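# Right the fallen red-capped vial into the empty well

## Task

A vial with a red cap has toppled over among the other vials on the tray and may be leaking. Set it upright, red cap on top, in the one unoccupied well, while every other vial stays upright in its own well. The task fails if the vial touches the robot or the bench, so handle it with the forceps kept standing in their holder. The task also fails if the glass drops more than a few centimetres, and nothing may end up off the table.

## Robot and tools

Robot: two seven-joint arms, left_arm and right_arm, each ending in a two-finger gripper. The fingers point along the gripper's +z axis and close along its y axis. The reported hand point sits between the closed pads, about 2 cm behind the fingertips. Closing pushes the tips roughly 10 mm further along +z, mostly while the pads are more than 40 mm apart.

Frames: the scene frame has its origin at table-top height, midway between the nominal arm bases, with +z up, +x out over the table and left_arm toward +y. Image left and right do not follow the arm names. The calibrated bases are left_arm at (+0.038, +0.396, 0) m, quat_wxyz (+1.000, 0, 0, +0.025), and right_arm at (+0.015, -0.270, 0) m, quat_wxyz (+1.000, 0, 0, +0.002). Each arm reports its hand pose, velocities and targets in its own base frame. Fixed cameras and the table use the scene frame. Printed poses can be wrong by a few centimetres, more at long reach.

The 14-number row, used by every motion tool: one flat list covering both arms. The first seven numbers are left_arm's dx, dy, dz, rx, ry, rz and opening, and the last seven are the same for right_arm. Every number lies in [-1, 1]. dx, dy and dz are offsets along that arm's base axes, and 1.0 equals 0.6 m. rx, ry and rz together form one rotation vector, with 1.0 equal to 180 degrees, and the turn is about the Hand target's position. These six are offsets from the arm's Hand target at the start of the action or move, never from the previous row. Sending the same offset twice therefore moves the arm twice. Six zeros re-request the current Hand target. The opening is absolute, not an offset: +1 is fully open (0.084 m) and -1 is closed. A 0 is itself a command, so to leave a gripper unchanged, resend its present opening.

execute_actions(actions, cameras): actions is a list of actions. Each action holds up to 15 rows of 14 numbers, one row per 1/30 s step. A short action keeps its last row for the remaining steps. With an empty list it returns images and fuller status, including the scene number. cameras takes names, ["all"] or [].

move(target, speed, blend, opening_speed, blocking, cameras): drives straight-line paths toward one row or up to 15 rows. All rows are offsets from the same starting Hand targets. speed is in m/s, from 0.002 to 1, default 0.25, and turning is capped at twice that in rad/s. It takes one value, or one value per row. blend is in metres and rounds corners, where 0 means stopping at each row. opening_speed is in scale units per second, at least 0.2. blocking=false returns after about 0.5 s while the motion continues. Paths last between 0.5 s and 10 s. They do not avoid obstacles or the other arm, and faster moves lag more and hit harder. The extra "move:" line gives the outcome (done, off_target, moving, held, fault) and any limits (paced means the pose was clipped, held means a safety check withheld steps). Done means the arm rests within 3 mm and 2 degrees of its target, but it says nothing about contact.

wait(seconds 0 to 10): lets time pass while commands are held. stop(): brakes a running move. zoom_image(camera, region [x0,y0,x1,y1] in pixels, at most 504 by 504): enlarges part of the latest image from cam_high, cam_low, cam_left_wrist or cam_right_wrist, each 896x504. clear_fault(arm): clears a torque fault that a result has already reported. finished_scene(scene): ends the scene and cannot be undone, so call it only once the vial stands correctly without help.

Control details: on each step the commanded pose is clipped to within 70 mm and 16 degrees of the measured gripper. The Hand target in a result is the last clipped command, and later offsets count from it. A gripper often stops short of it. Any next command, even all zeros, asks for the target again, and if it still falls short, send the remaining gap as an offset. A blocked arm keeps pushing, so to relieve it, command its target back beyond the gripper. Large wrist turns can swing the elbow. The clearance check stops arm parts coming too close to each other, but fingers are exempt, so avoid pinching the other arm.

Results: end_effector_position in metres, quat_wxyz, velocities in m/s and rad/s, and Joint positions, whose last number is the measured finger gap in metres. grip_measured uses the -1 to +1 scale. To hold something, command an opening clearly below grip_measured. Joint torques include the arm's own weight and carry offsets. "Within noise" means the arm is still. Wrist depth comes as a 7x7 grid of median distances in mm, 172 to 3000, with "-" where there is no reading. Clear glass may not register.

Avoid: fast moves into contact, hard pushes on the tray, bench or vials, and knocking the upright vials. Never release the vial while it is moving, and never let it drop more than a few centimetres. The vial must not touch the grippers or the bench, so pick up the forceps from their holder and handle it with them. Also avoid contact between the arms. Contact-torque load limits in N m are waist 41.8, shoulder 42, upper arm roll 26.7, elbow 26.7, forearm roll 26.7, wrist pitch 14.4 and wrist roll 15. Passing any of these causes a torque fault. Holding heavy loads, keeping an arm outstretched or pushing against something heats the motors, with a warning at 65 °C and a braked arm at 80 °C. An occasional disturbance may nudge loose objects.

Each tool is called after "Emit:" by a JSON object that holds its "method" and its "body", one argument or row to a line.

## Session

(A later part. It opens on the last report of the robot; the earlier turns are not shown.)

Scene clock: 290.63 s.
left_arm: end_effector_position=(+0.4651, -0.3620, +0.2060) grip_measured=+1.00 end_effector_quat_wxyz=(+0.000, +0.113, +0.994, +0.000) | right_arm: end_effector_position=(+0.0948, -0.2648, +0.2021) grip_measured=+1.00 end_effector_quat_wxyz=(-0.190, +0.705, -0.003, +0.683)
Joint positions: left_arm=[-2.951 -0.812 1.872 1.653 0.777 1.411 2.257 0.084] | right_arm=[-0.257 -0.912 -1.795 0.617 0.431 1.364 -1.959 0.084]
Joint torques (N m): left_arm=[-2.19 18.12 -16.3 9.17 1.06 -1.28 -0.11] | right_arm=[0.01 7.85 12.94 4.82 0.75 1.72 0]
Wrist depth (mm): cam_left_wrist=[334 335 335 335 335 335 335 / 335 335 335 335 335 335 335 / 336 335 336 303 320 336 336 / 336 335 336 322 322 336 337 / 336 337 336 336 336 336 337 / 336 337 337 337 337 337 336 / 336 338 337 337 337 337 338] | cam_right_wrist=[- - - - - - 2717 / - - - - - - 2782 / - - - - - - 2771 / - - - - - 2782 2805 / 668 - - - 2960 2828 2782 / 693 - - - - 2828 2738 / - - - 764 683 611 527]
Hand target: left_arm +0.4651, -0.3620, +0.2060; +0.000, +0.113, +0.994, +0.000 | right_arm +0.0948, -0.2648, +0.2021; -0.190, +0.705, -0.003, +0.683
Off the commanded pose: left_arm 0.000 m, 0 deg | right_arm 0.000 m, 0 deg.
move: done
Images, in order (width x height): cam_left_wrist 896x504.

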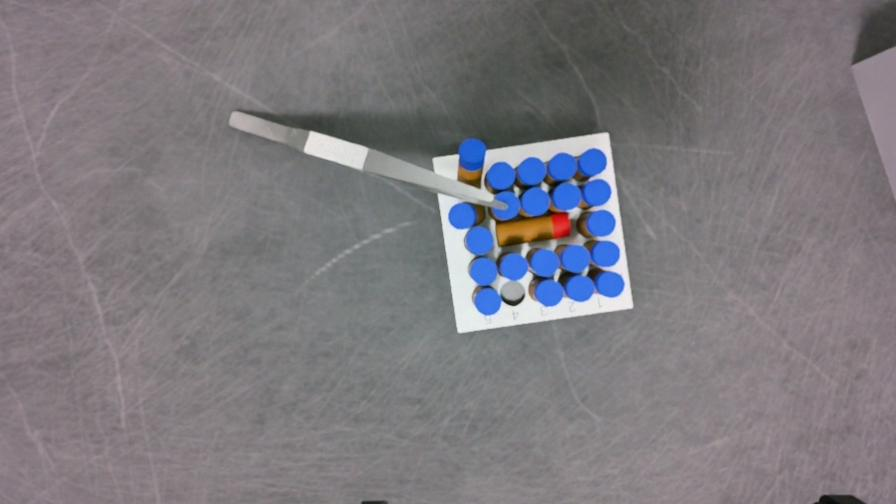

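Emit:
{"method": "move", "body": {
  "target": [
    [-0.2385,0.0233,-0.1,-0.166,0.019,0.071,-1,0,0,0,0,0,0,1],
    [-0.2385,0.0233,-0.2667,-0.166,0.019,0.071,-1,0,0,0,0,0,0,1]
  ],
  "speed": [0.25,0.1],
  "opening_speed": 1.5,
  "cameras": ["cam_left_wrist","cam_low"]
}}

Emit:
{"method": "zoom_image", "body": {
  "camera": "cam_low",
  "region": [360, 200, 460, 280]
}}

Scene clock: 340.33 s.
left_arm: end_effector_position=(+0.3220, -0.3480, +0.0460) grip_measured=-1.00 end_effector_quat_wxyz=(+0.000, -0.001, +0.966, -0.259) | right_arm: end_effector_position=(+0.0948, -0.2648, +0.2021) grip_measured=+1.00 end_effector_quat_wxyz=(-0.190, +0.705, -0.003, +0.683)
Joint positions: left_arm=[-2.517 -0.814 1.989 0.716 1.088 0.259 1.783 0] | right_arm=[-0.257 -0.912 -1.795 0.617 0.431 1.364 -1.959 0.084]
Joint torques (N m): left_arm=[-2.06 11.86 -14.92 5.55 1.18 -2.29 -0.35] | right_arm=[-0.14 8.05 13 4.78 0.76 1.59 -0.03]
Wrist depth (mm): cam_left_wrist=[300 256 228 201 181 - - / 300 257 229 202 181 - - / 301 257 229 203 181 - - / 303 258 230 203 182 - - / 304 259 230 204 182 - - / 305 260 225 204 183 - - / 306 261 232 205 183 - -] | cam_right_wrist=[- - - - - - 2727 / - - - - - - 2782 / - - - - - - 2828 / - - - - - 2805 2839 / - - - - 2948 2851 2805 / - - - - - 2863 2760 / - - - 765 681 611 526]
Hand target: left_arm +0.3220, -0.3480, +0.0460; +0.000, -0.001, +0.966, -0.259 | right_arm +0.0948, -0.2648, +0.2021; -0.190, +0.705, -0.003, +0.683
Off the commanded pose: left_arm 0.000 m, 0 deg | right_arm 0.000 m, 0 deg.
move: done
Images, in order (width x height): cam_low 896x504, cam_left_wrist 896x504.

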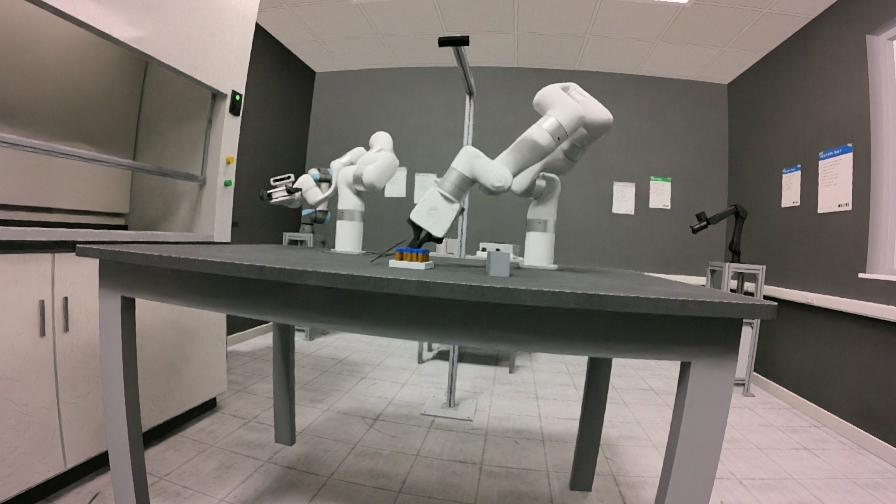

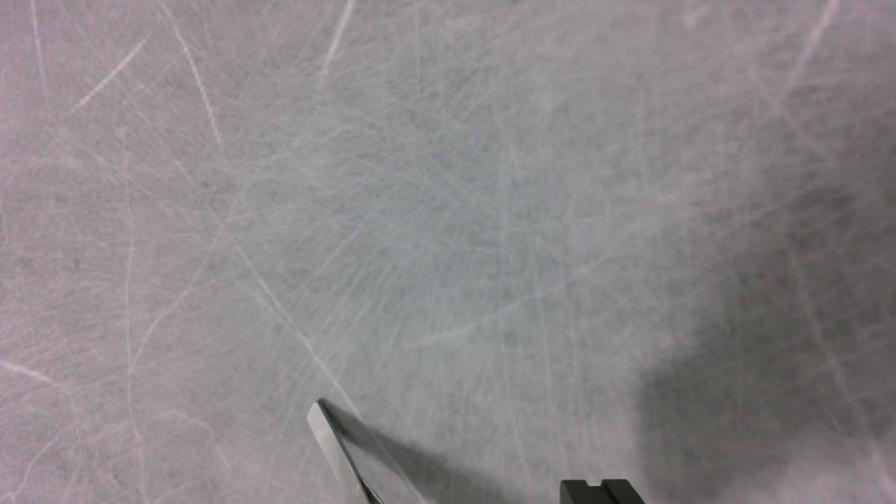

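Scaled by 5.040 from the camera's 896x504 image, which has a finer 1280x720 frame.

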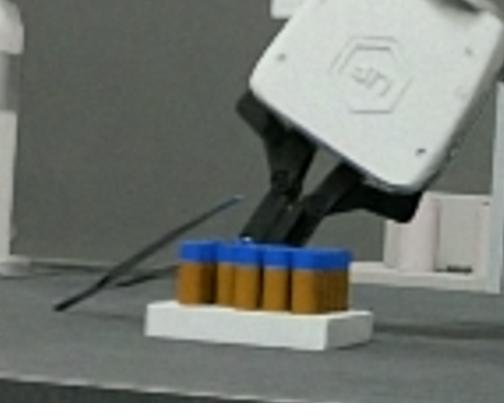

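Emit:
{"method": "move", "body": {
  "target": [0.029,0,0,0,0,0,-1,0,0,0,0,0,0,1],
  "speed": 0.03,
  "cameras": ["cam_left_wrist","cam_low","cam_high"]
}}

Emit:
{"method": "zoom_image", "body": {
  "camera": "cam_high",
  "region": [420, 260, 520, 360]
}}

Emit:
{"method": "zoom_image", "body": {
  "camera": "cam_low",
  "region": [380, 230, 450, 280]
}}

Scene clock: 348.07 s.
left_arm: end_effector_position=(+0.3394, -0.3480, +0.0460) grip_measured=-1.00 end_effector_quat_wxyz=(+0.000, -0.001, +0.966, -0.259) | right_arm: end_effector_position=(+0.0948, -0.2648, +0.2021) grip_measured=+1.00 end_effector_quat_wxyz=(-0.190, +0.705, -0.003, +0.683)
Joint positions: left_arm=[-2.515 -0.854 1.986 0.763 1.063 0.299 1.833 0] | right_arm=[-0.257 -0.912 -1.795 0.617 0.431 1.364 -1.959 0.084]
Joint torques (N m): left_arm=[-1.51 10.86 -17.45 5.51 -0.12 -2.02 0.21] | right_arm=[0.19 8.05 13.02 4.83 0.88 1.63 0.05]
Wrist depth (mm): cam_left_wrist=[300 255 228 201 180 - - / 301 256 229 202 181 - - / 302 257 230 202 181 - - / 303 257 230 203 181 - - / 305 258 231 204 182 - - / 304 260 225 204 182 - - / 306 260 231 204 182 - -] | cam_right_wrist=[- - - - - - 2727 / - - - - - - 2760 / - - - - - - 2793 / - - - - - 2793 2771 / - - - - 2973 2839 2793 / - - - - 2973 2816 2771 / - - - 766 679 611 527]
Hand target: left_arm +0.3394, -0.3480, +0.0460; +0.000, -0.001, +0.966, -0.259 | right_arm +0.0948, -0.2648, +0.2021; -0.190, +0.705, -0.003, +0.683
Off the commanded pose: left_arm 0.000 m, 0 deg | right_arm 0.000 m, 0 deg.
move: done
Images, in order (width x height): cam_high 896x504, cam_low 896x504, cam_left_wrist 896x504.

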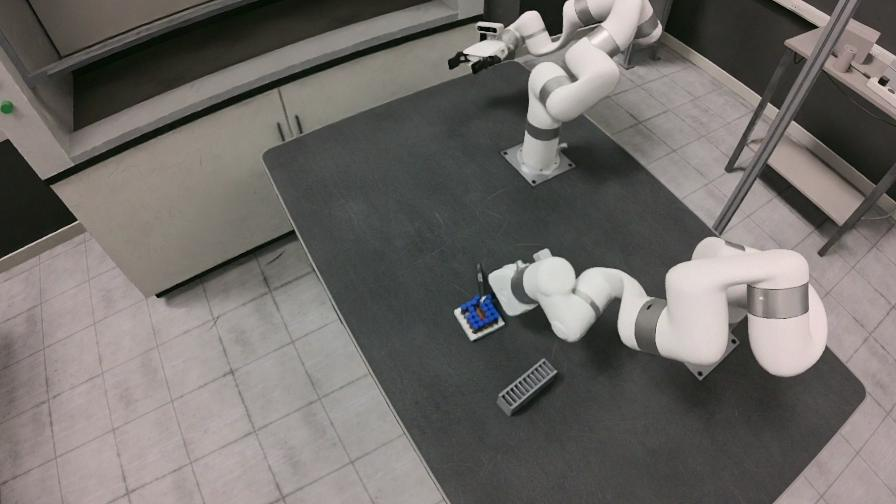

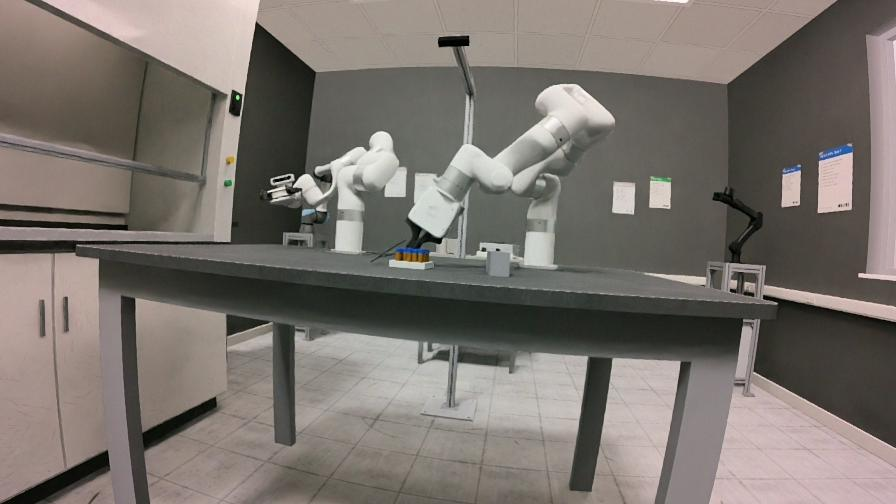

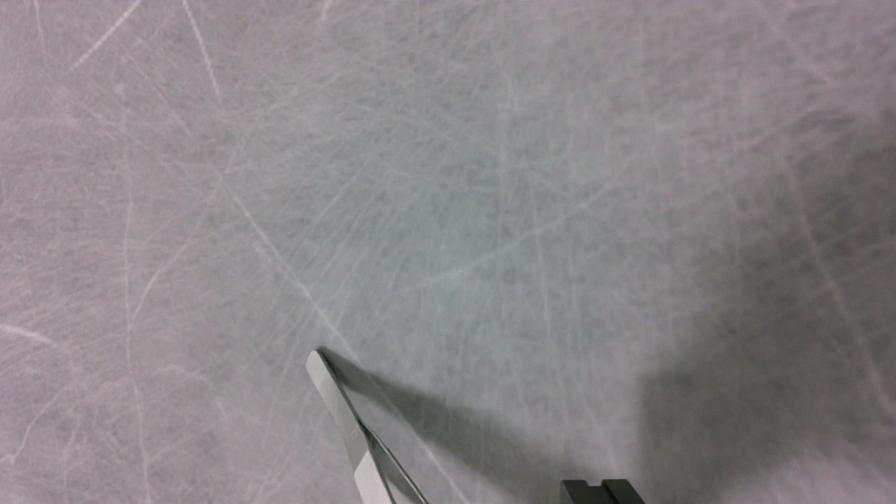

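Scaled by 5.040 from the camera's 896x504 image, which has a finer 1280x720 frame.

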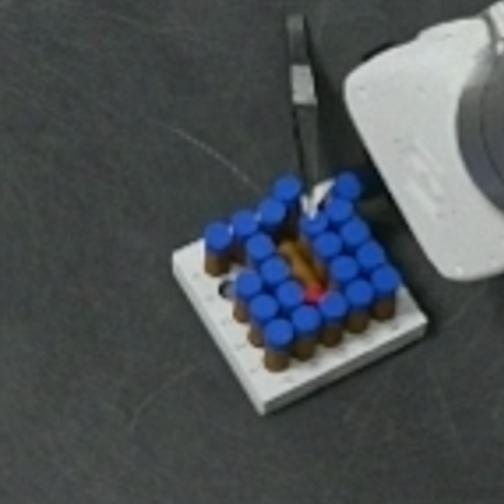

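Scaled by 7.200 from the camera's 896x504 image, which has a finer 1280x720 frame.

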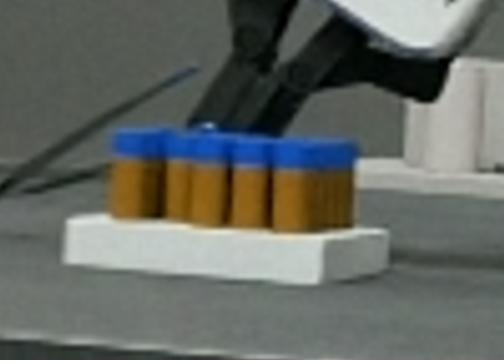

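Emit:
{"method": "move", "body": {
  "target": [
    [0,0,0,0,0,0,-1,0.3,0.1,0.15,-0.1131,0.0756,0.1347,1],
    [0,0,0,0,0,0,-1,0.40,0.72,0.05,-0.2263,0.1512,0.2694,1]
  ],
  "speed": 0.3,
  "blend": [0.1,0],
  "cameras": ["cam_right_wrist","cam_high"]
}}

Scene clock: 375.83 s.
left_arm: end_effector_position=(+0.3394, -0.3480, +0.0460) grip_measured=-1.00 end_effector_quat_wxyz=(+0.000, -0.001, +0.966, -0.259) | right_arm: end_effector_position=(+0.3349, +0.1672, +0.2321) grip_measured=+1.00 end_effector_quat_wxyz=(-0.192, +0.799, +0.465, +0.331)
Joint positions: left_arm=[-2.515 -0.854 1.986 0.763 1.063 0.299 1.833 0] | right_arm=[0.39 -0.693 -0.116 0.302 0.904 0.577 -1.451 0.084]
Joint torques (N m): left_arm=[-1.43 10.29 -16.71 5.76 -0.05 -2.11 0.09] | right_arm=[0.58 -2.28 1.3 16.82 0.14 -1.9 -0.13]
Wrist depth (mm): cam_left_wrist=[299 256 228 202 180 - - / 302 257 229 202 181 - - / 302 257 229 203 181 - - / 303 257 230 203 181 - - / 304 258 231 204 182 - - / 306 260 225 204 182 - - / 306 260 232 204 183 - -] | cam_right_wrist=[299 307 282 878 2973 2986 2575 / 691 667 289 673 2414 2492 2483 / 593 576 296 560 600 2074 2145 / 520 522 340 318 525 526 1857 / 463 475 464 349 468 481 496 / 427 428 418 391 419 431 431 / 388 388 389 389 390 391 392]
Hand target: left_arm +0.3394, -0.3480, +0.0460; +0.000, -0.001, +0.966, -0.259 | right_arm +0.3348, +0.1672, +0.2321; -0.192, +0.799, +0.465, +0.331
Off the commanded pose: left_arm 0.000 m, 0 deg | right_arm 0.000 m, 0 deg.
move: done
Images, in order (width x height): cam_high 896x504, cam_right_wrist 896x504.

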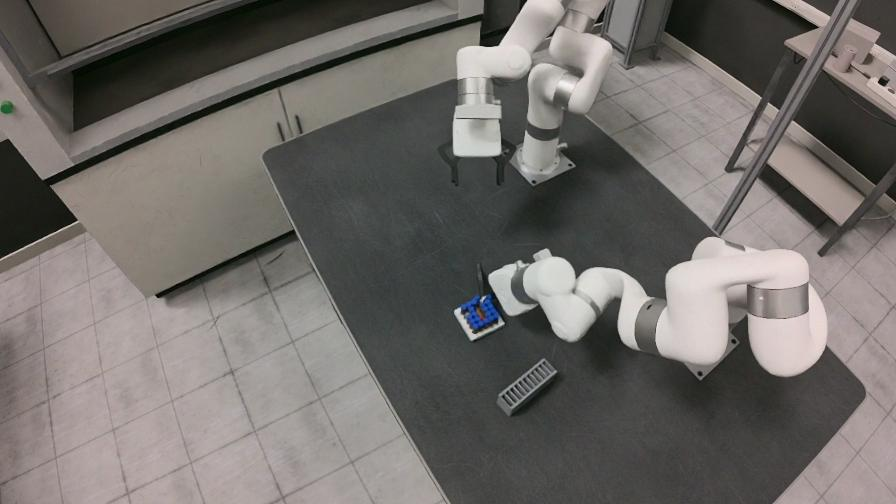

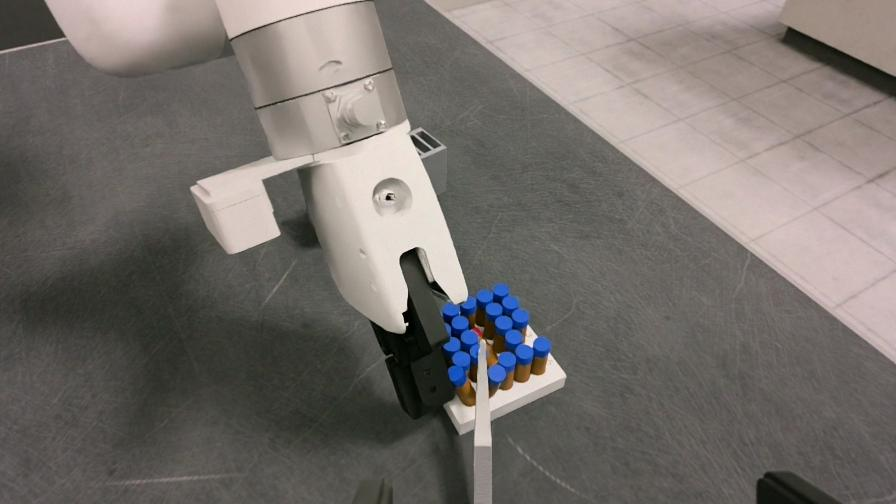

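Emit:
{"method": "zoom_image", "body": {
  "camera": "cam_right_wrist",
  "region": [400, 260, 600, 460]
}}

Scaled by 2.520 from the camera's 896x504 image, which has a finer 1280x720 frame.

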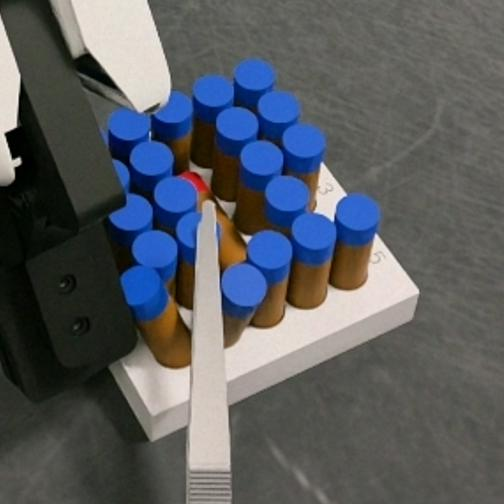

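Emit:
{"method": "move", "body": {
  "target": [
    [0,0,0,0,0,0,-1,0.0398,0.1013,-0.2812,0,0,0,-0.3],
    [0,0,0,0,0,0,-1,0.069,0.1525,-0.3402,0,0,0,-0.3]
  ],
  "speed": [0.2,0.06],
  "blend": [0.01,0],
  "opening_speed": 1.5,
  "cameras": ["cam_right_wrist","cam_high","cam_low"]
}}

Emit:
{"method": "zoom_image", "body": {
  "camera": "cam_low",
  "region": [350, 200, 450, 280]
}}

Scene clock: 401.13 s.
left_arm: end_effector_position=(+0.3394, -0.3480, +0.0460) grip_measured=-1.00 end_effector_quat_wxyz=(+0.000, -0.001, +0.966, -0.259) | right_arm: end_effector_position=(+0.3763, +0.2587, +0.0280) grip_measured=-0.32 end_effector_quat_wxyz=(-0.192, +0.799, +0.465, +0.331)
Joint positions: left_arm=[-2.515 -0.854 1.986 0.763 1.063 0.299 1.833 0] | right_arm=[0.663 0.243 -0.14 0.639 2.232 0.499 -2.663 0.03]
Joint torques (N m): left_arm=[-1.1 10.37 -16.58 5.47 -0.42 -2.11 0.16] | right_arm=[0.62 -13 -0.28 10.33 0.11 0.62 -0.14]
Wrist depth (mm): cam_left_wrist=[300 255 228 201 180 - - / 301 256 229 202 181 - - / - 257 229 202 181 - - / - - 224 203 181 - - / - - 225 203 182 - - / - - - 199 182 - - / - 186 192 200 183 - -] | cam_right_wrist=[359 - - - 383 383 2372 / 303 - - 318 318 306 319 / 270 261 - 203 205 272 273 / 236 236 - - 186 231 239 / 216 216 210 - 192 206 218 / 194 194 189 190 190 195 195 / - 180 176 180 - 177 177]
Hand target: left_arm +0.3394, -0.3480, +0.0460; +0.000, -0.001, +0.966, -0.259 | right_arm +0.3762, +0.2587, +0.0280; -0.192, +0.799, +0.465, +0.331
Off the commanded pose: left_arm 0.000 m, 0 deg | right_arm 0.000 m, 0 deg.
move: done
Images, in order (width x height): cam_high 896x504, cam_low 896x504, cam_right_wrist 896x504.

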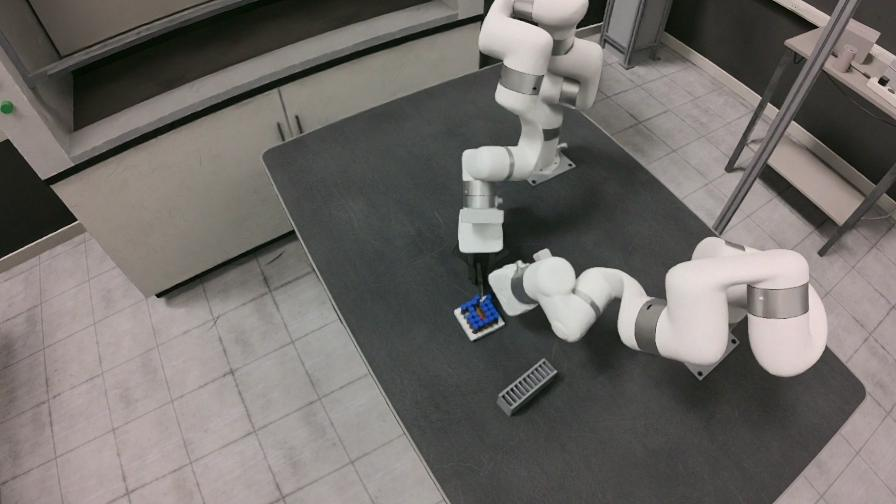

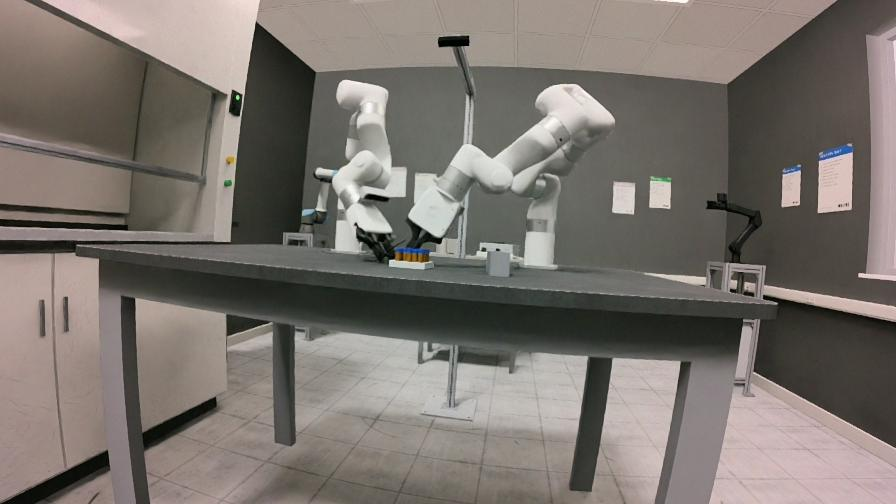

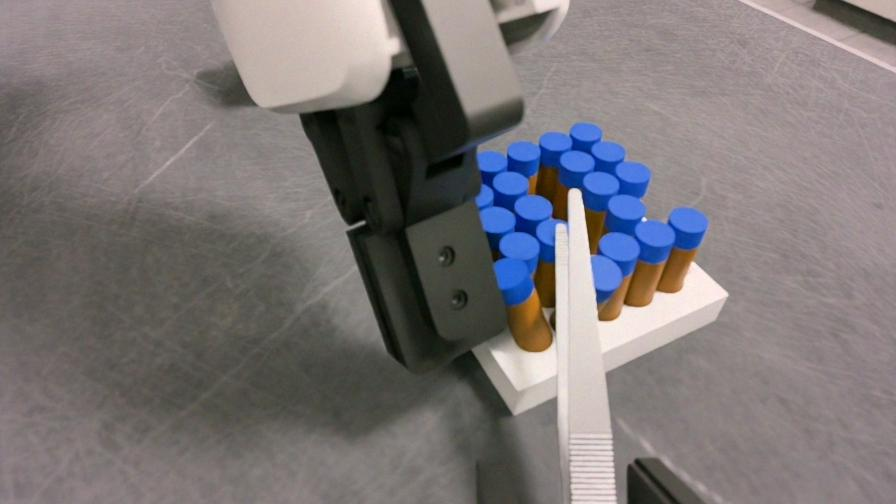

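Scaled by 5.040 from the camera's 896x504 image, which has a finer 1280x720 frame.

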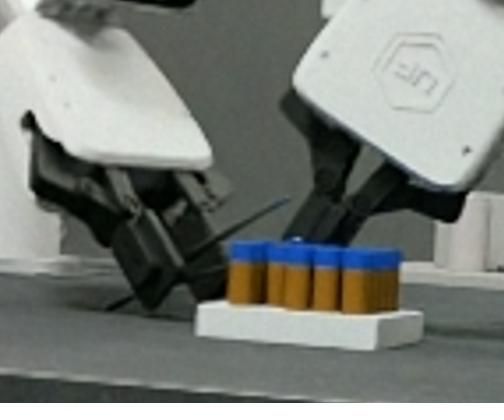

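Emit:
{"method": "move", "body": {
  "target": [
    [0,0,0,0,0,0,-1,0,0,0,0,0,0,-1],
    [0,0,0,0,0,0,-1,0,0,0.04,0,0,0,-1]
  ],
  "speed": [0.2,0.04],
  "opening_speed": 0.5,
  "cameras": ["cam_right_wrist","cam_low"]
}}

Emit:
{"method": "zoom_image", "body": {
  "camera": "cam_low",
  "region": [350, 200, 450, 280]
}}

Scene clock: 409.37 s.
left_arm: end_effector_position=(+0.3394, -0.3480, +0.0460) grip_measured=-1.00 end_effector_quat_wxyz=(+0.000, -0.001, +0.966, -0.259) | right_arm: end_effector_position=(+0.3762, +0.2587, +0.0520) grip_measured=-0.78 end_effector_quat_wxyz=(-0.192, +0.799, +0.465, +0.331)
Joint positions: left_arm=[-2.515 -0.854 1.986 0.763 1.063 0.299 1.833 0] | right_arm=[0.664 0.163 -0.129 0.621 2.157 0.451 -2.575 0.01]
Joint torques (N m): left_arm=[-0.56 11.11 -17 5.55 -0.17 -1.92 0.14] | right_arm=[0.35 -13.07 0.03 10.63 -0.83 -0.17 0.15]
Wrist depth (mm): cam_left_wrist=[299 255 228 201 180 - - / 301 256 229 202 181 - - / 292 257 229 203 181 - - / - 250 230 203 181 - - / - 251 230 204 182 - - / - - 225 204 182 - - / - - - 205 183 - -] | cam_right_wrist=[411 - - - 436 438 2492 / 346 - - - 363 364 365 / 308 288 - - 311 311 312 / 269 270 - - 221 272 273 / 247 247 240 - 200 241 249 / 221 221 216 182 212 217 223 / 200 201 201 201 202 202 202]
Hand target: left_arm +0.3394, -0.3480, +0.0460; +0.000, -0.001, +0.966, -0.259 | right_arm +0.3762, +0.2587, +0.0520; -0.192, +0.799, +0.465, +0.331
Off the commanded pose: left_arm 0.000 m, 0 deg | right_arm 0.000 m, 0 deg.
move: done
Images, in order (width x height): cam_low 896x504, cam_right_wrist 896x504.

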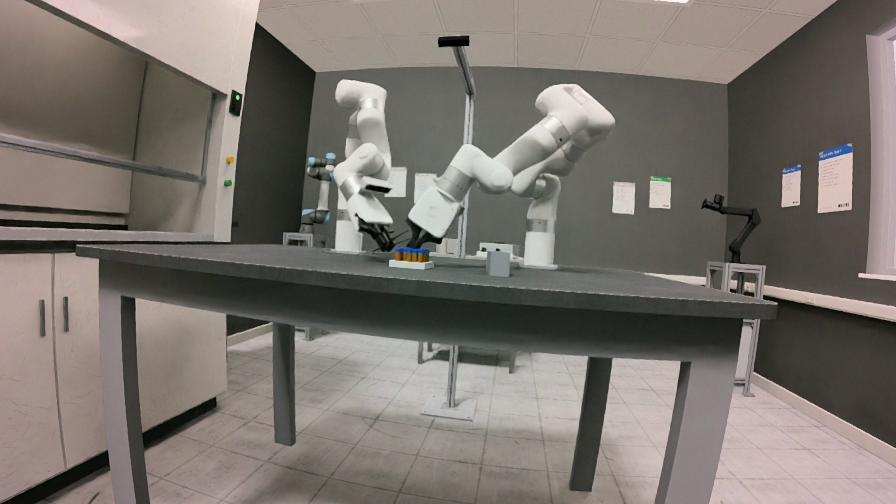

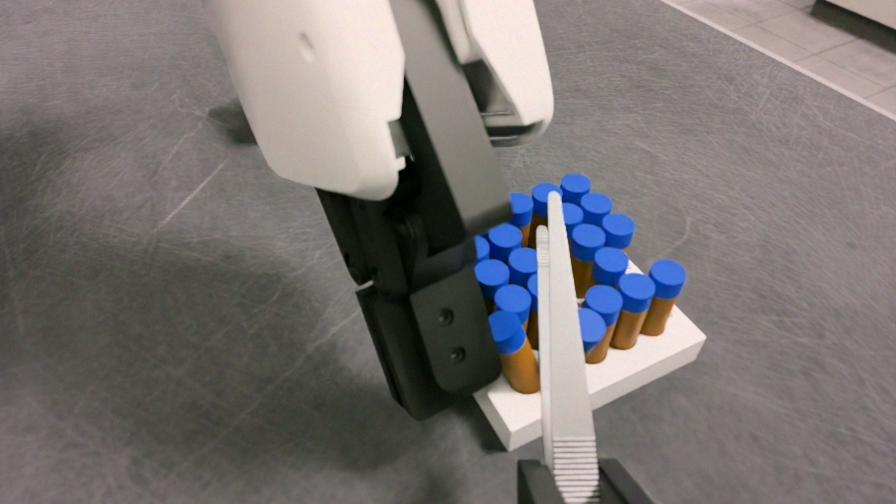

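Scaled by 5.040 from the camera's 896x504 image, which has a finer 1280x720 frame.

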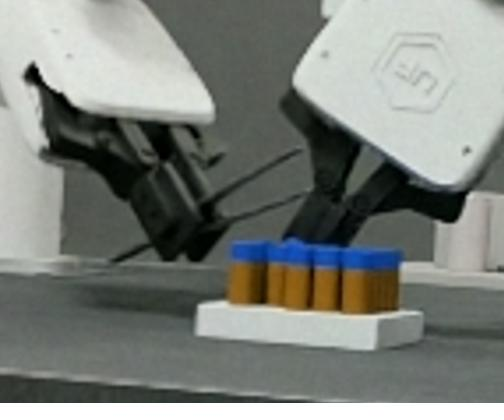

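Emit:
{"method": "move", "body": {
  "target": [
    [0,0,0,0,0,0,-1,0,0,0.12,0,0,0,-1],
    [0,0,0,0,0,0,-1,-0.05,-0.2,0.3,0,0,0,-1]
  ],
  "speed": [0.08,0.2],
  "blend": [0.01,0],
  "cameras": ["cam_right_wrist"]
}}

Emit:
{"method": "zoom_image", "body": {
  "camera": "cam_right_wrist",
  "region": [400, 240, 640, 480]
}}

Scene clock: 415.23 s.
left_arm: end_effector_position=(+0.3394, -0.3480, +0.0460) grip_measured=-1.00 end_effector_quat_wxyz=(+0.000, -0.001, +0.966, -0.259) | right_arm: end_effector_position=(+0.3462, +0.1387, +0.2319) grip_measured=-0.78 end_effector_quat_wxyz=(-0.192, +0.799, +0.465, +0.331)
Joint positions: left_arm=[-2.515 -0.854 1.986 0.763 1.063 0.299 1.833 0] | right_arm=[0.374 -0.674 -0.224 0.328 0.831 0.621 -1.496 0.01]
Joint torques (N m): left_arm=[-0.34 11.45 -16.71 5.4 -0.51 -1.87 0.09] | right_arm=[-1.04 -3.5 2.89 16.59 -0.52 -1.13 0.26]
Wrist depth (mm): cam_left_wrist=[300 256 228 202 180 - - / 301 256 228 202 181 - - / 302 257 229 202 181 - - / 303 258 230 203 181 - - / 304 259 230 203 182 - - / 305 259 231 204 182 - - / 306 260 232 205 183 - -] | cam_right_wrist=[320 303 313 880 2973 - 2585 / 693 641 311 698 2381 2510 2519 / 593 575 315 579 600 2106 2138 / 521 521 325 524 525 543 1867 / 463 477 451 428 479 481 1653 / 426 428 418 419 430 431 432 / 388 388 388 398 390 390 392]
Hand target: left_arm +0.3394, -0.3480, +0.0460; +0.000, -0.001, +0.966, -0.259 | right_arm +0.3462, +0.1387, +0.2320; -0.192, +0.799, +0.465, +0.331
Off the commanded pose: left_arm 0.000 m, 0 deg | right_arm 0.000 m, 0 deg.
move: done
Images, in order (width x height): cam_right_wrist 896x504.

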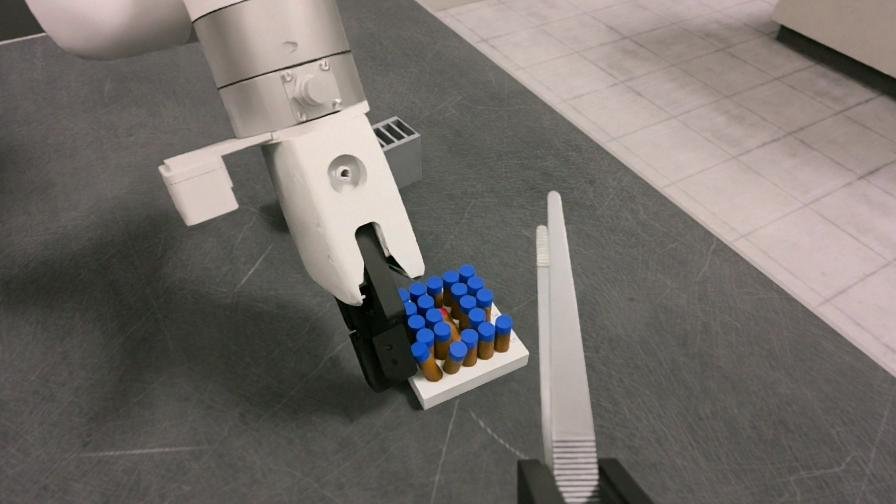

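Scaled by 2.100 from the camera's 896x504 image, which has a finer 1280x720 frame.

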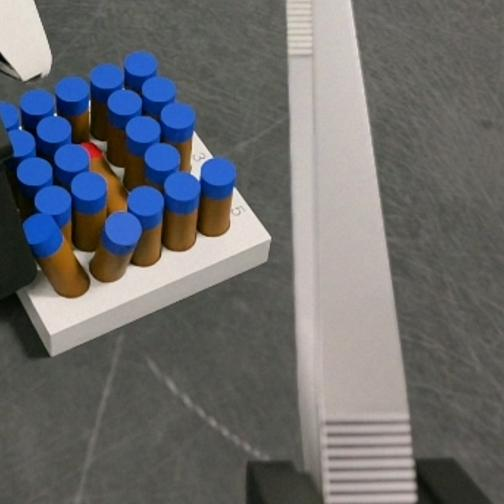

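Emit:
{"method": "move", "body": {
  "target": [0.0167,0,0,0,0,0,-1,0,0,0,0,0,0,-1],
  "speed": 0.02,
  "cameras": ["cam_right_wrist"]
}}

Emit:
{"method": "zoom_image", "body": {
  "camera": "cam_right_wrist",
  "region": [370, 240, 540, 410]
}}

Scene clock: 420.27 s.
left_arm: end_effector_position=(+0.3494, -0.3480, +0.0460) grip_measured=-1.00 end_effector_quat_wxyz=(+0.000, -0.001, +0.966, -0.259) | right_arm: end_effector_position=(+0.3462, +0.1387, +0.2320) grip_measured=-0.78 end_effector_quat_wxyz=(-0.192, +0.799, +0.465, +0.331)
Joint positions: left_arm=[-2.516 -0.876 1.985 0.79 1.05 0.321 1.861 0] | right_arm=[0.374 -0.674 -0.224 0.328 0.831 0.621 -1.496 0.01]
Joint torques (N m): left_arm=[-2.29 11.03 -17.82 5.51 -0.21 -1.94 0.08] | right_arm=[-0.64 -3.74 2.48 16.73 -0.47 -1.56 0.04]
Wrist depth (mm): cam_left_wrist=[300 255 228 202 180 - - / 300 256 229 202 181 - - / 302 257 229 202 181 - - / 303 258 230 203 182 - - / 304 258 230 204 182 - - / 305 259 231 204 182 - - / 307 260 232 205 182 - -] | cam_right_wrist=[324 330 309 885 - - 2575 / 693 667 313 699 2397 2483 2510 / 594 578 319 578 601 2125 2119 / 520 521 342 524 526 542 1857 / 463 477 464 427 480 480 1653 / 427 428 429 419 431 430 432 / 387 389 389 398 391 390 390]
Hand target: left_arm +0.3494, -0.3480, +0.0460; +0.000, -0.001, +0.966, -0.259 | right_arm +0.3462, +0.1387, +0.2320; -0.192, +0.799, +0.465, +0.331
Off the commanded pose: left_arm 0.000 m, 0 deg | right_arm 0.000 m, 0 deg.
move: done
Images, in order (width x height): cam_right_wrist 896x504.

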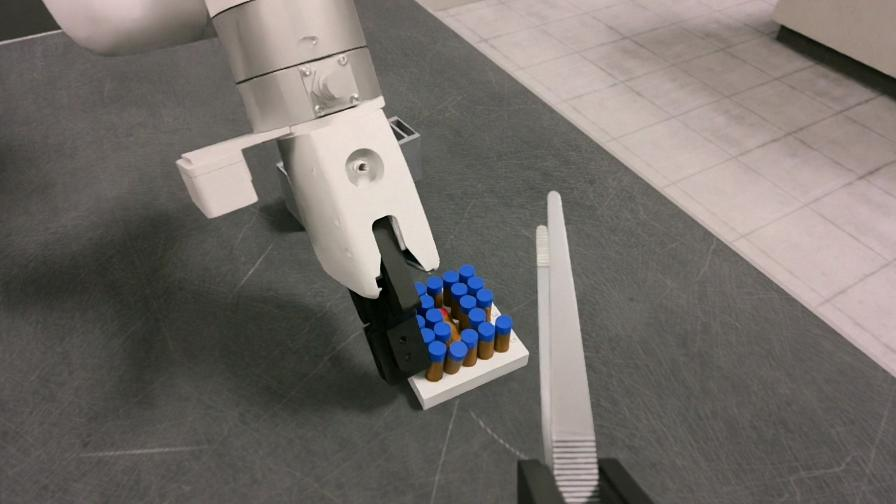

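Scaled by 2.965 from the camera's 896x504 image, which has a finer 1280x720 frame.

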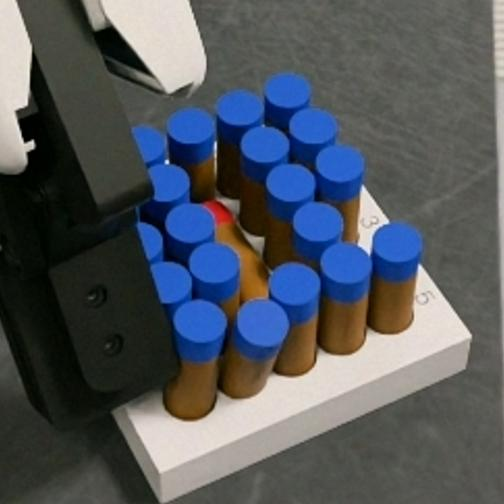

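Emit:
{"method": "move", "body": {
  "target": [-0.04,0.0,0,0,0,0,-1,0,0,0,0,0,0,-1],
  "speed": 0.05,
  "cameras": ["cam_right_wrist"]
}}

Emit:
{"method": "zoom_image", "body": {
  "camera": "cam_right_wrist",
  "region": [370, 240, 540, 410]
}}

Scene clock: 423.80 s.
left_arm: end_effector_position=(+0.3254, -0.3480, +0.0460) grip_measured=-1.00 end_effector_quat_wxyz=(+0.000, -0.001, +0.966, -0.259) | right_arm: end_effector_position=(+0.3462, +0.1387, +0.2320) grip_measured=-0.78 end_effector_quat_wxyz=(-0.192, +0.799, +0.465, +0.331)
Joint positions: left_arm=[-2.516 -0.823 1.988 0.725 1.084 0.268 1.792 0] | right_arm=[0.374 -0.674 -0.224 0.328 0.831 0.621 -1.496 0.01]
Joint torques (N m): left_arm=[-2.13 11.76 -15.18 5.12 1.03 -2.53 -0.31] | right_arm=[-0.55 -3.66 2.83 16.76 -0.53 -1.39 0.08]
Wrist depth (mm): cam_left_wrist=[300 255 228 202 181 - - / 300 256 229 202 181 - - / 302 258 229 202 181 - - / 303 257 230 203 182 - - / 303 259 231 204 182 - - / 304 260 231 204 182 - - / 306 261 232 204 183 - -] | cam_right_wrist=[318 288 761 882 2973 2999 2547 / 693 303 309 700 2414 2492 2492 / 594 574 315 578 601 2125 2138 / 520 521 320 524 525 543 1857 / 462 477 374 427 478 479 1653 / 427 428 418 419 430 431 431 / 388 388 388 399 390 391 391]
Hand target: left_arm +0.3254, -0.3480, +0.0460; +0.000, -0.001, +0.966, -0.259 | right_arm +0.3462, +0.1387, +0.2320; -0.192, +0.799, +0.465, +0.331
Off the commanded pose: left_arm 0.000 m, 0 deg | right_arm 0.000 m, 0 deg.
move: done
Images, in order (width x height): cam_right_wrist 896x504.

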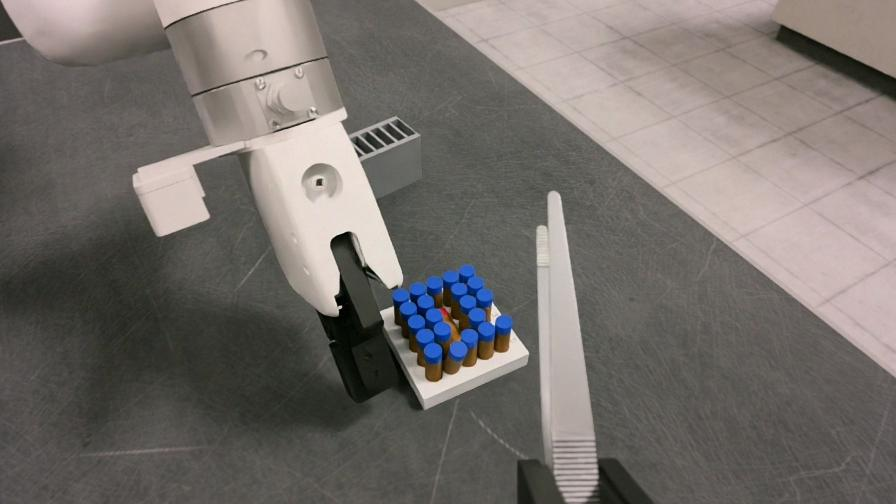

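Scaled by 2.965 from the camera's 896x504 image, which has a finer 1280x720 frame.

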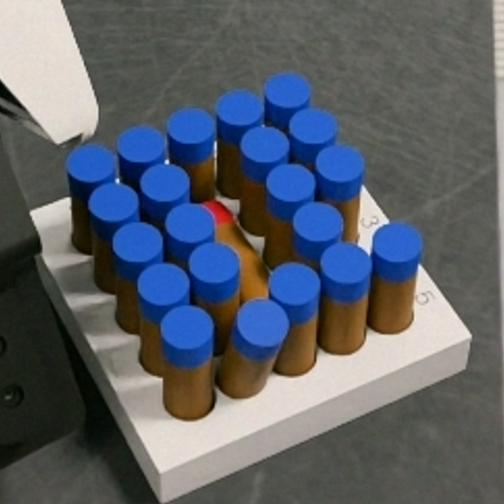

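Emit:
{"method": "move", "body": {
  "target": [
    [0,0,0.15,0,0,0,-1,0,0,0,0,0,0,-1],
    [0.1003,-0.0867,0.15,0.1306,-0.1306,-0.4875,-1,0,0,0,0,0,0,-1],
    [0.1003,-0.0867,0.06,0.1306,-0.1306,-0.4875,-1,0,0,0,0,0,0,-1]
  ],
  "speed": [0.2,0.25,0.12],
  "blend": [0.02,0.01,0],
  "cameras": ["cam_left_wrist","cam_right_wrist"]
}}

Emit:
{"method": "zoom_image", "body": {
  "camera": "cam_right_wrist",
  "region": [370, 240, 540, 410]
}}

Scene clock: 444.80 s.
left_arm: end_effector_position=(+0.3856, -0.4001, +0.0820) grip_measured=-1.00 end_effector_quat_wxyz=(+0.000, +0.706, +0.708, +0.000) | right_arm: end_effector_position=(+0.3462, +0.1387, +0.2320) grip_measured=-0.78 end_effector_quat_wxyz=(-0.192, +0.799, +0.465, +0.331)
Joint positions: left_arm=[-2.95 -1.023 1.828 1.358 1.059 1.243 3.278 0] | right_arm=[0.374 -0.674 -0.224 0.328 0.831 0.621 -1.496 0.01]
Joint torques (N m): left_arm=[-1.93 17 -20.38 6.84 0.85 -1.79 -0.14] | right_arm=[-0.45 -3.71 2.79 16.64 -0.43 -1.25 0.19]
Wrist depth (mm): cam_left_wrist=[211 211 211 211 211 211 211 / 212 211 211 211 211 211 212 / 212 212 211 212 - 212 212 / 212 212 212 212 188 212 212 / 212 212 213 212 188 203 213 / 213 213 213 212 213 213 213 / 213 213 213 213 213 213 213] | cam_right_wrist=[830 798 - 189 188 2999 2566 / 691 696 - 210 210 2483 2483 / 595 596 535 227 256 2145 2119 / 521 522 523 250 295 542 1857 / 462 477 466 277 467 481 1649 / 427 427 428 413 430 431 432 / 387 388 388 399 390 391 391]
Hand target: left_arm +0.3856, -0.4001, +0.0820; +0.000, +0.706, +0.708, +0.000 | right_arm +0.3462, +0.1387, +0.2320; -0.192, +0.799, +0.465, +0.331
Off the commanded pose: left_arm 0.000 m, 0 deg | right_arm 0.000 m, 0 deg.
move: done
Images, in order (width x height): cam_left_wrist 896x504, cam_right_wrist 896x504.

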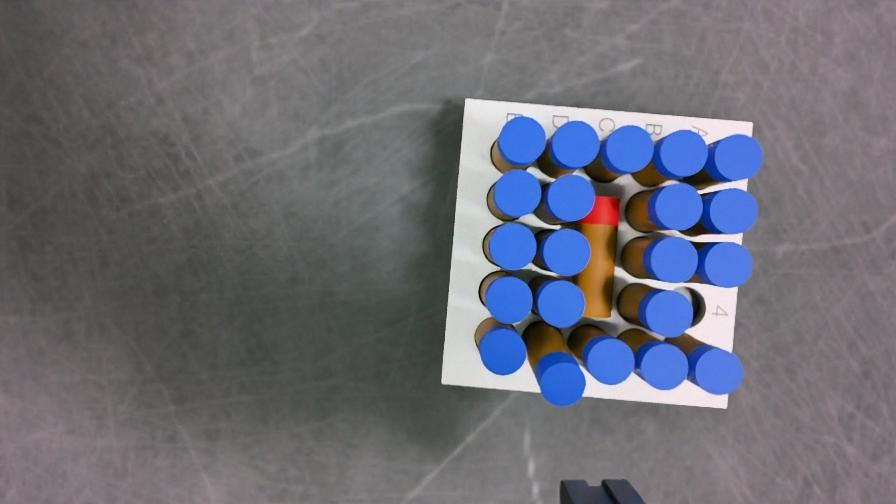

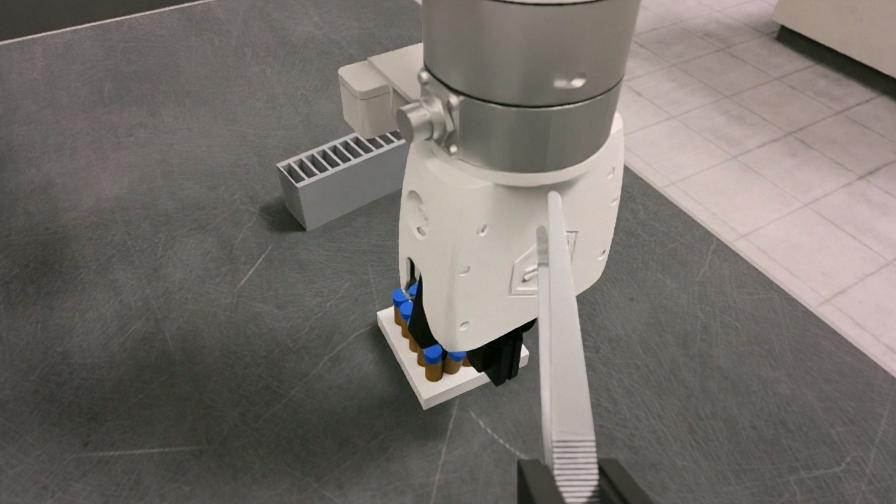

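Scaled by 2.965 from the camera's 896x504 image, which has a finer 1280x720 frame.

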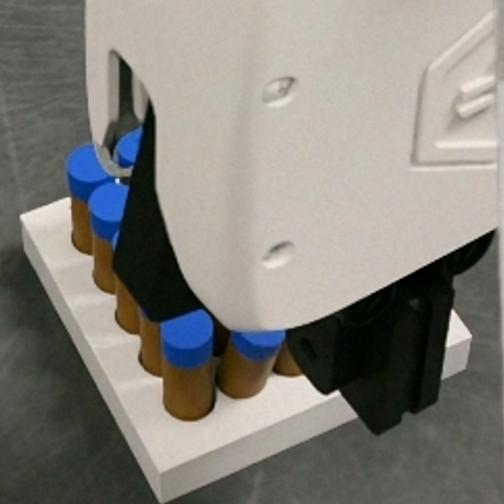

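Emit:
{"method": "move", "body": {
  "target": [
    [-0.006,0.004,0,0,0,0,-1,0,0,0,0,0,0,-1],
    [-0.006,0.004,-0.0567,0,0,0,-1,0,0,0,0,0,0,-1],
    [-0.0065,0.0298,-0.0567,0,0,0,-1,0,0,0,0,0,0,-1]
  ],
  "speed": [0.1,0.1,0.02],
  "cameras": ["cam_left_wrist"]
}}

Emit:
{"method": "zoom_image", "body": {
  "camera": "cam_left_wrist",
  "region": [420, 240, 800, 504]
}}

Scene clock: 453.07 s.
left_arm: end_effector_position=(+0.3817, -0.3822, +0.0480) grip_measured=-1.00 end_effector_quat_wxyz=(+0.000, +0.706, +0.708, +0.000) | right_arm: end_effector_position=(+0.3462, +0.1387, +0.2320) grip_measured=-0.78 end_effector_quat_wxyz=(-0.192, +0.799, +0.465, +0.331)
Joint positions: left_arm=[-2.906 -1.047 1.867 1.278 1.114 1.174 3.256 0] | right_arm=[0.374 -0.674 -0.224 0.328 0.831 0.621 -1.496 0.01]
Joint torques (N m): left_arm=[1.26 18.33 -22.06 5.92 1.06 -1.69 0.08] | right_arm=[-0.33 -3.38 2.92 16.61 -0.39 -1.28 0.12]
Wrist depth (mm): cam_left_wrist=[177 177 177 177 177 177 177 / 178 178 178 178 178 178 178 / 178 178 178 178 - - 178 / 178 178 178 178 - - 178 / 178 178 178 178 - - 178 / 179 179 179 179 - - 179 / 179 179 179 179 - - 179] | cam_right_wrist=[792 759 - 200 2706 - 2575 / 691 696 - 218 2294 2519 2510 / 595 596 557 244 561 2145 2145 / 520 523 522 273 510 542 1872 / 464 476 464 300 467 480 1653 / 428 427 428 414 431 431 432 / 387 388 388 399 391 391 391]
Hand target: left_arm +0.3817, -0.3822, +0.0480; +0.000, +0.706, +0.708, +0.000 | right_arm +0.3462, +0.1387, +0.2320; -0.192, +0.799, +0.465, +0.331
Off the commanded pose: left_arm 0.000 m, 0 deg | right_arm 0.000 m, 0 deg.
move: done
Images, in order (width x height): cam_left_wrist 896x504.

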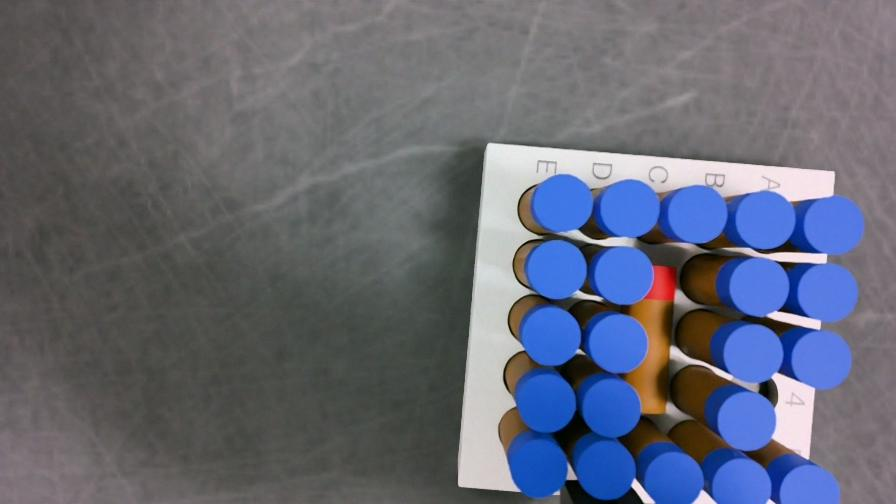

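Scaled by 1.326 from the camera's 896x504 image, which has a finer 1280x720 frame.

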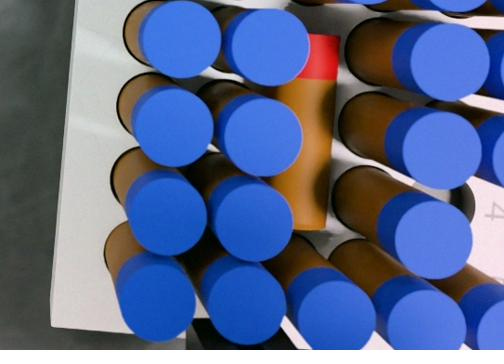

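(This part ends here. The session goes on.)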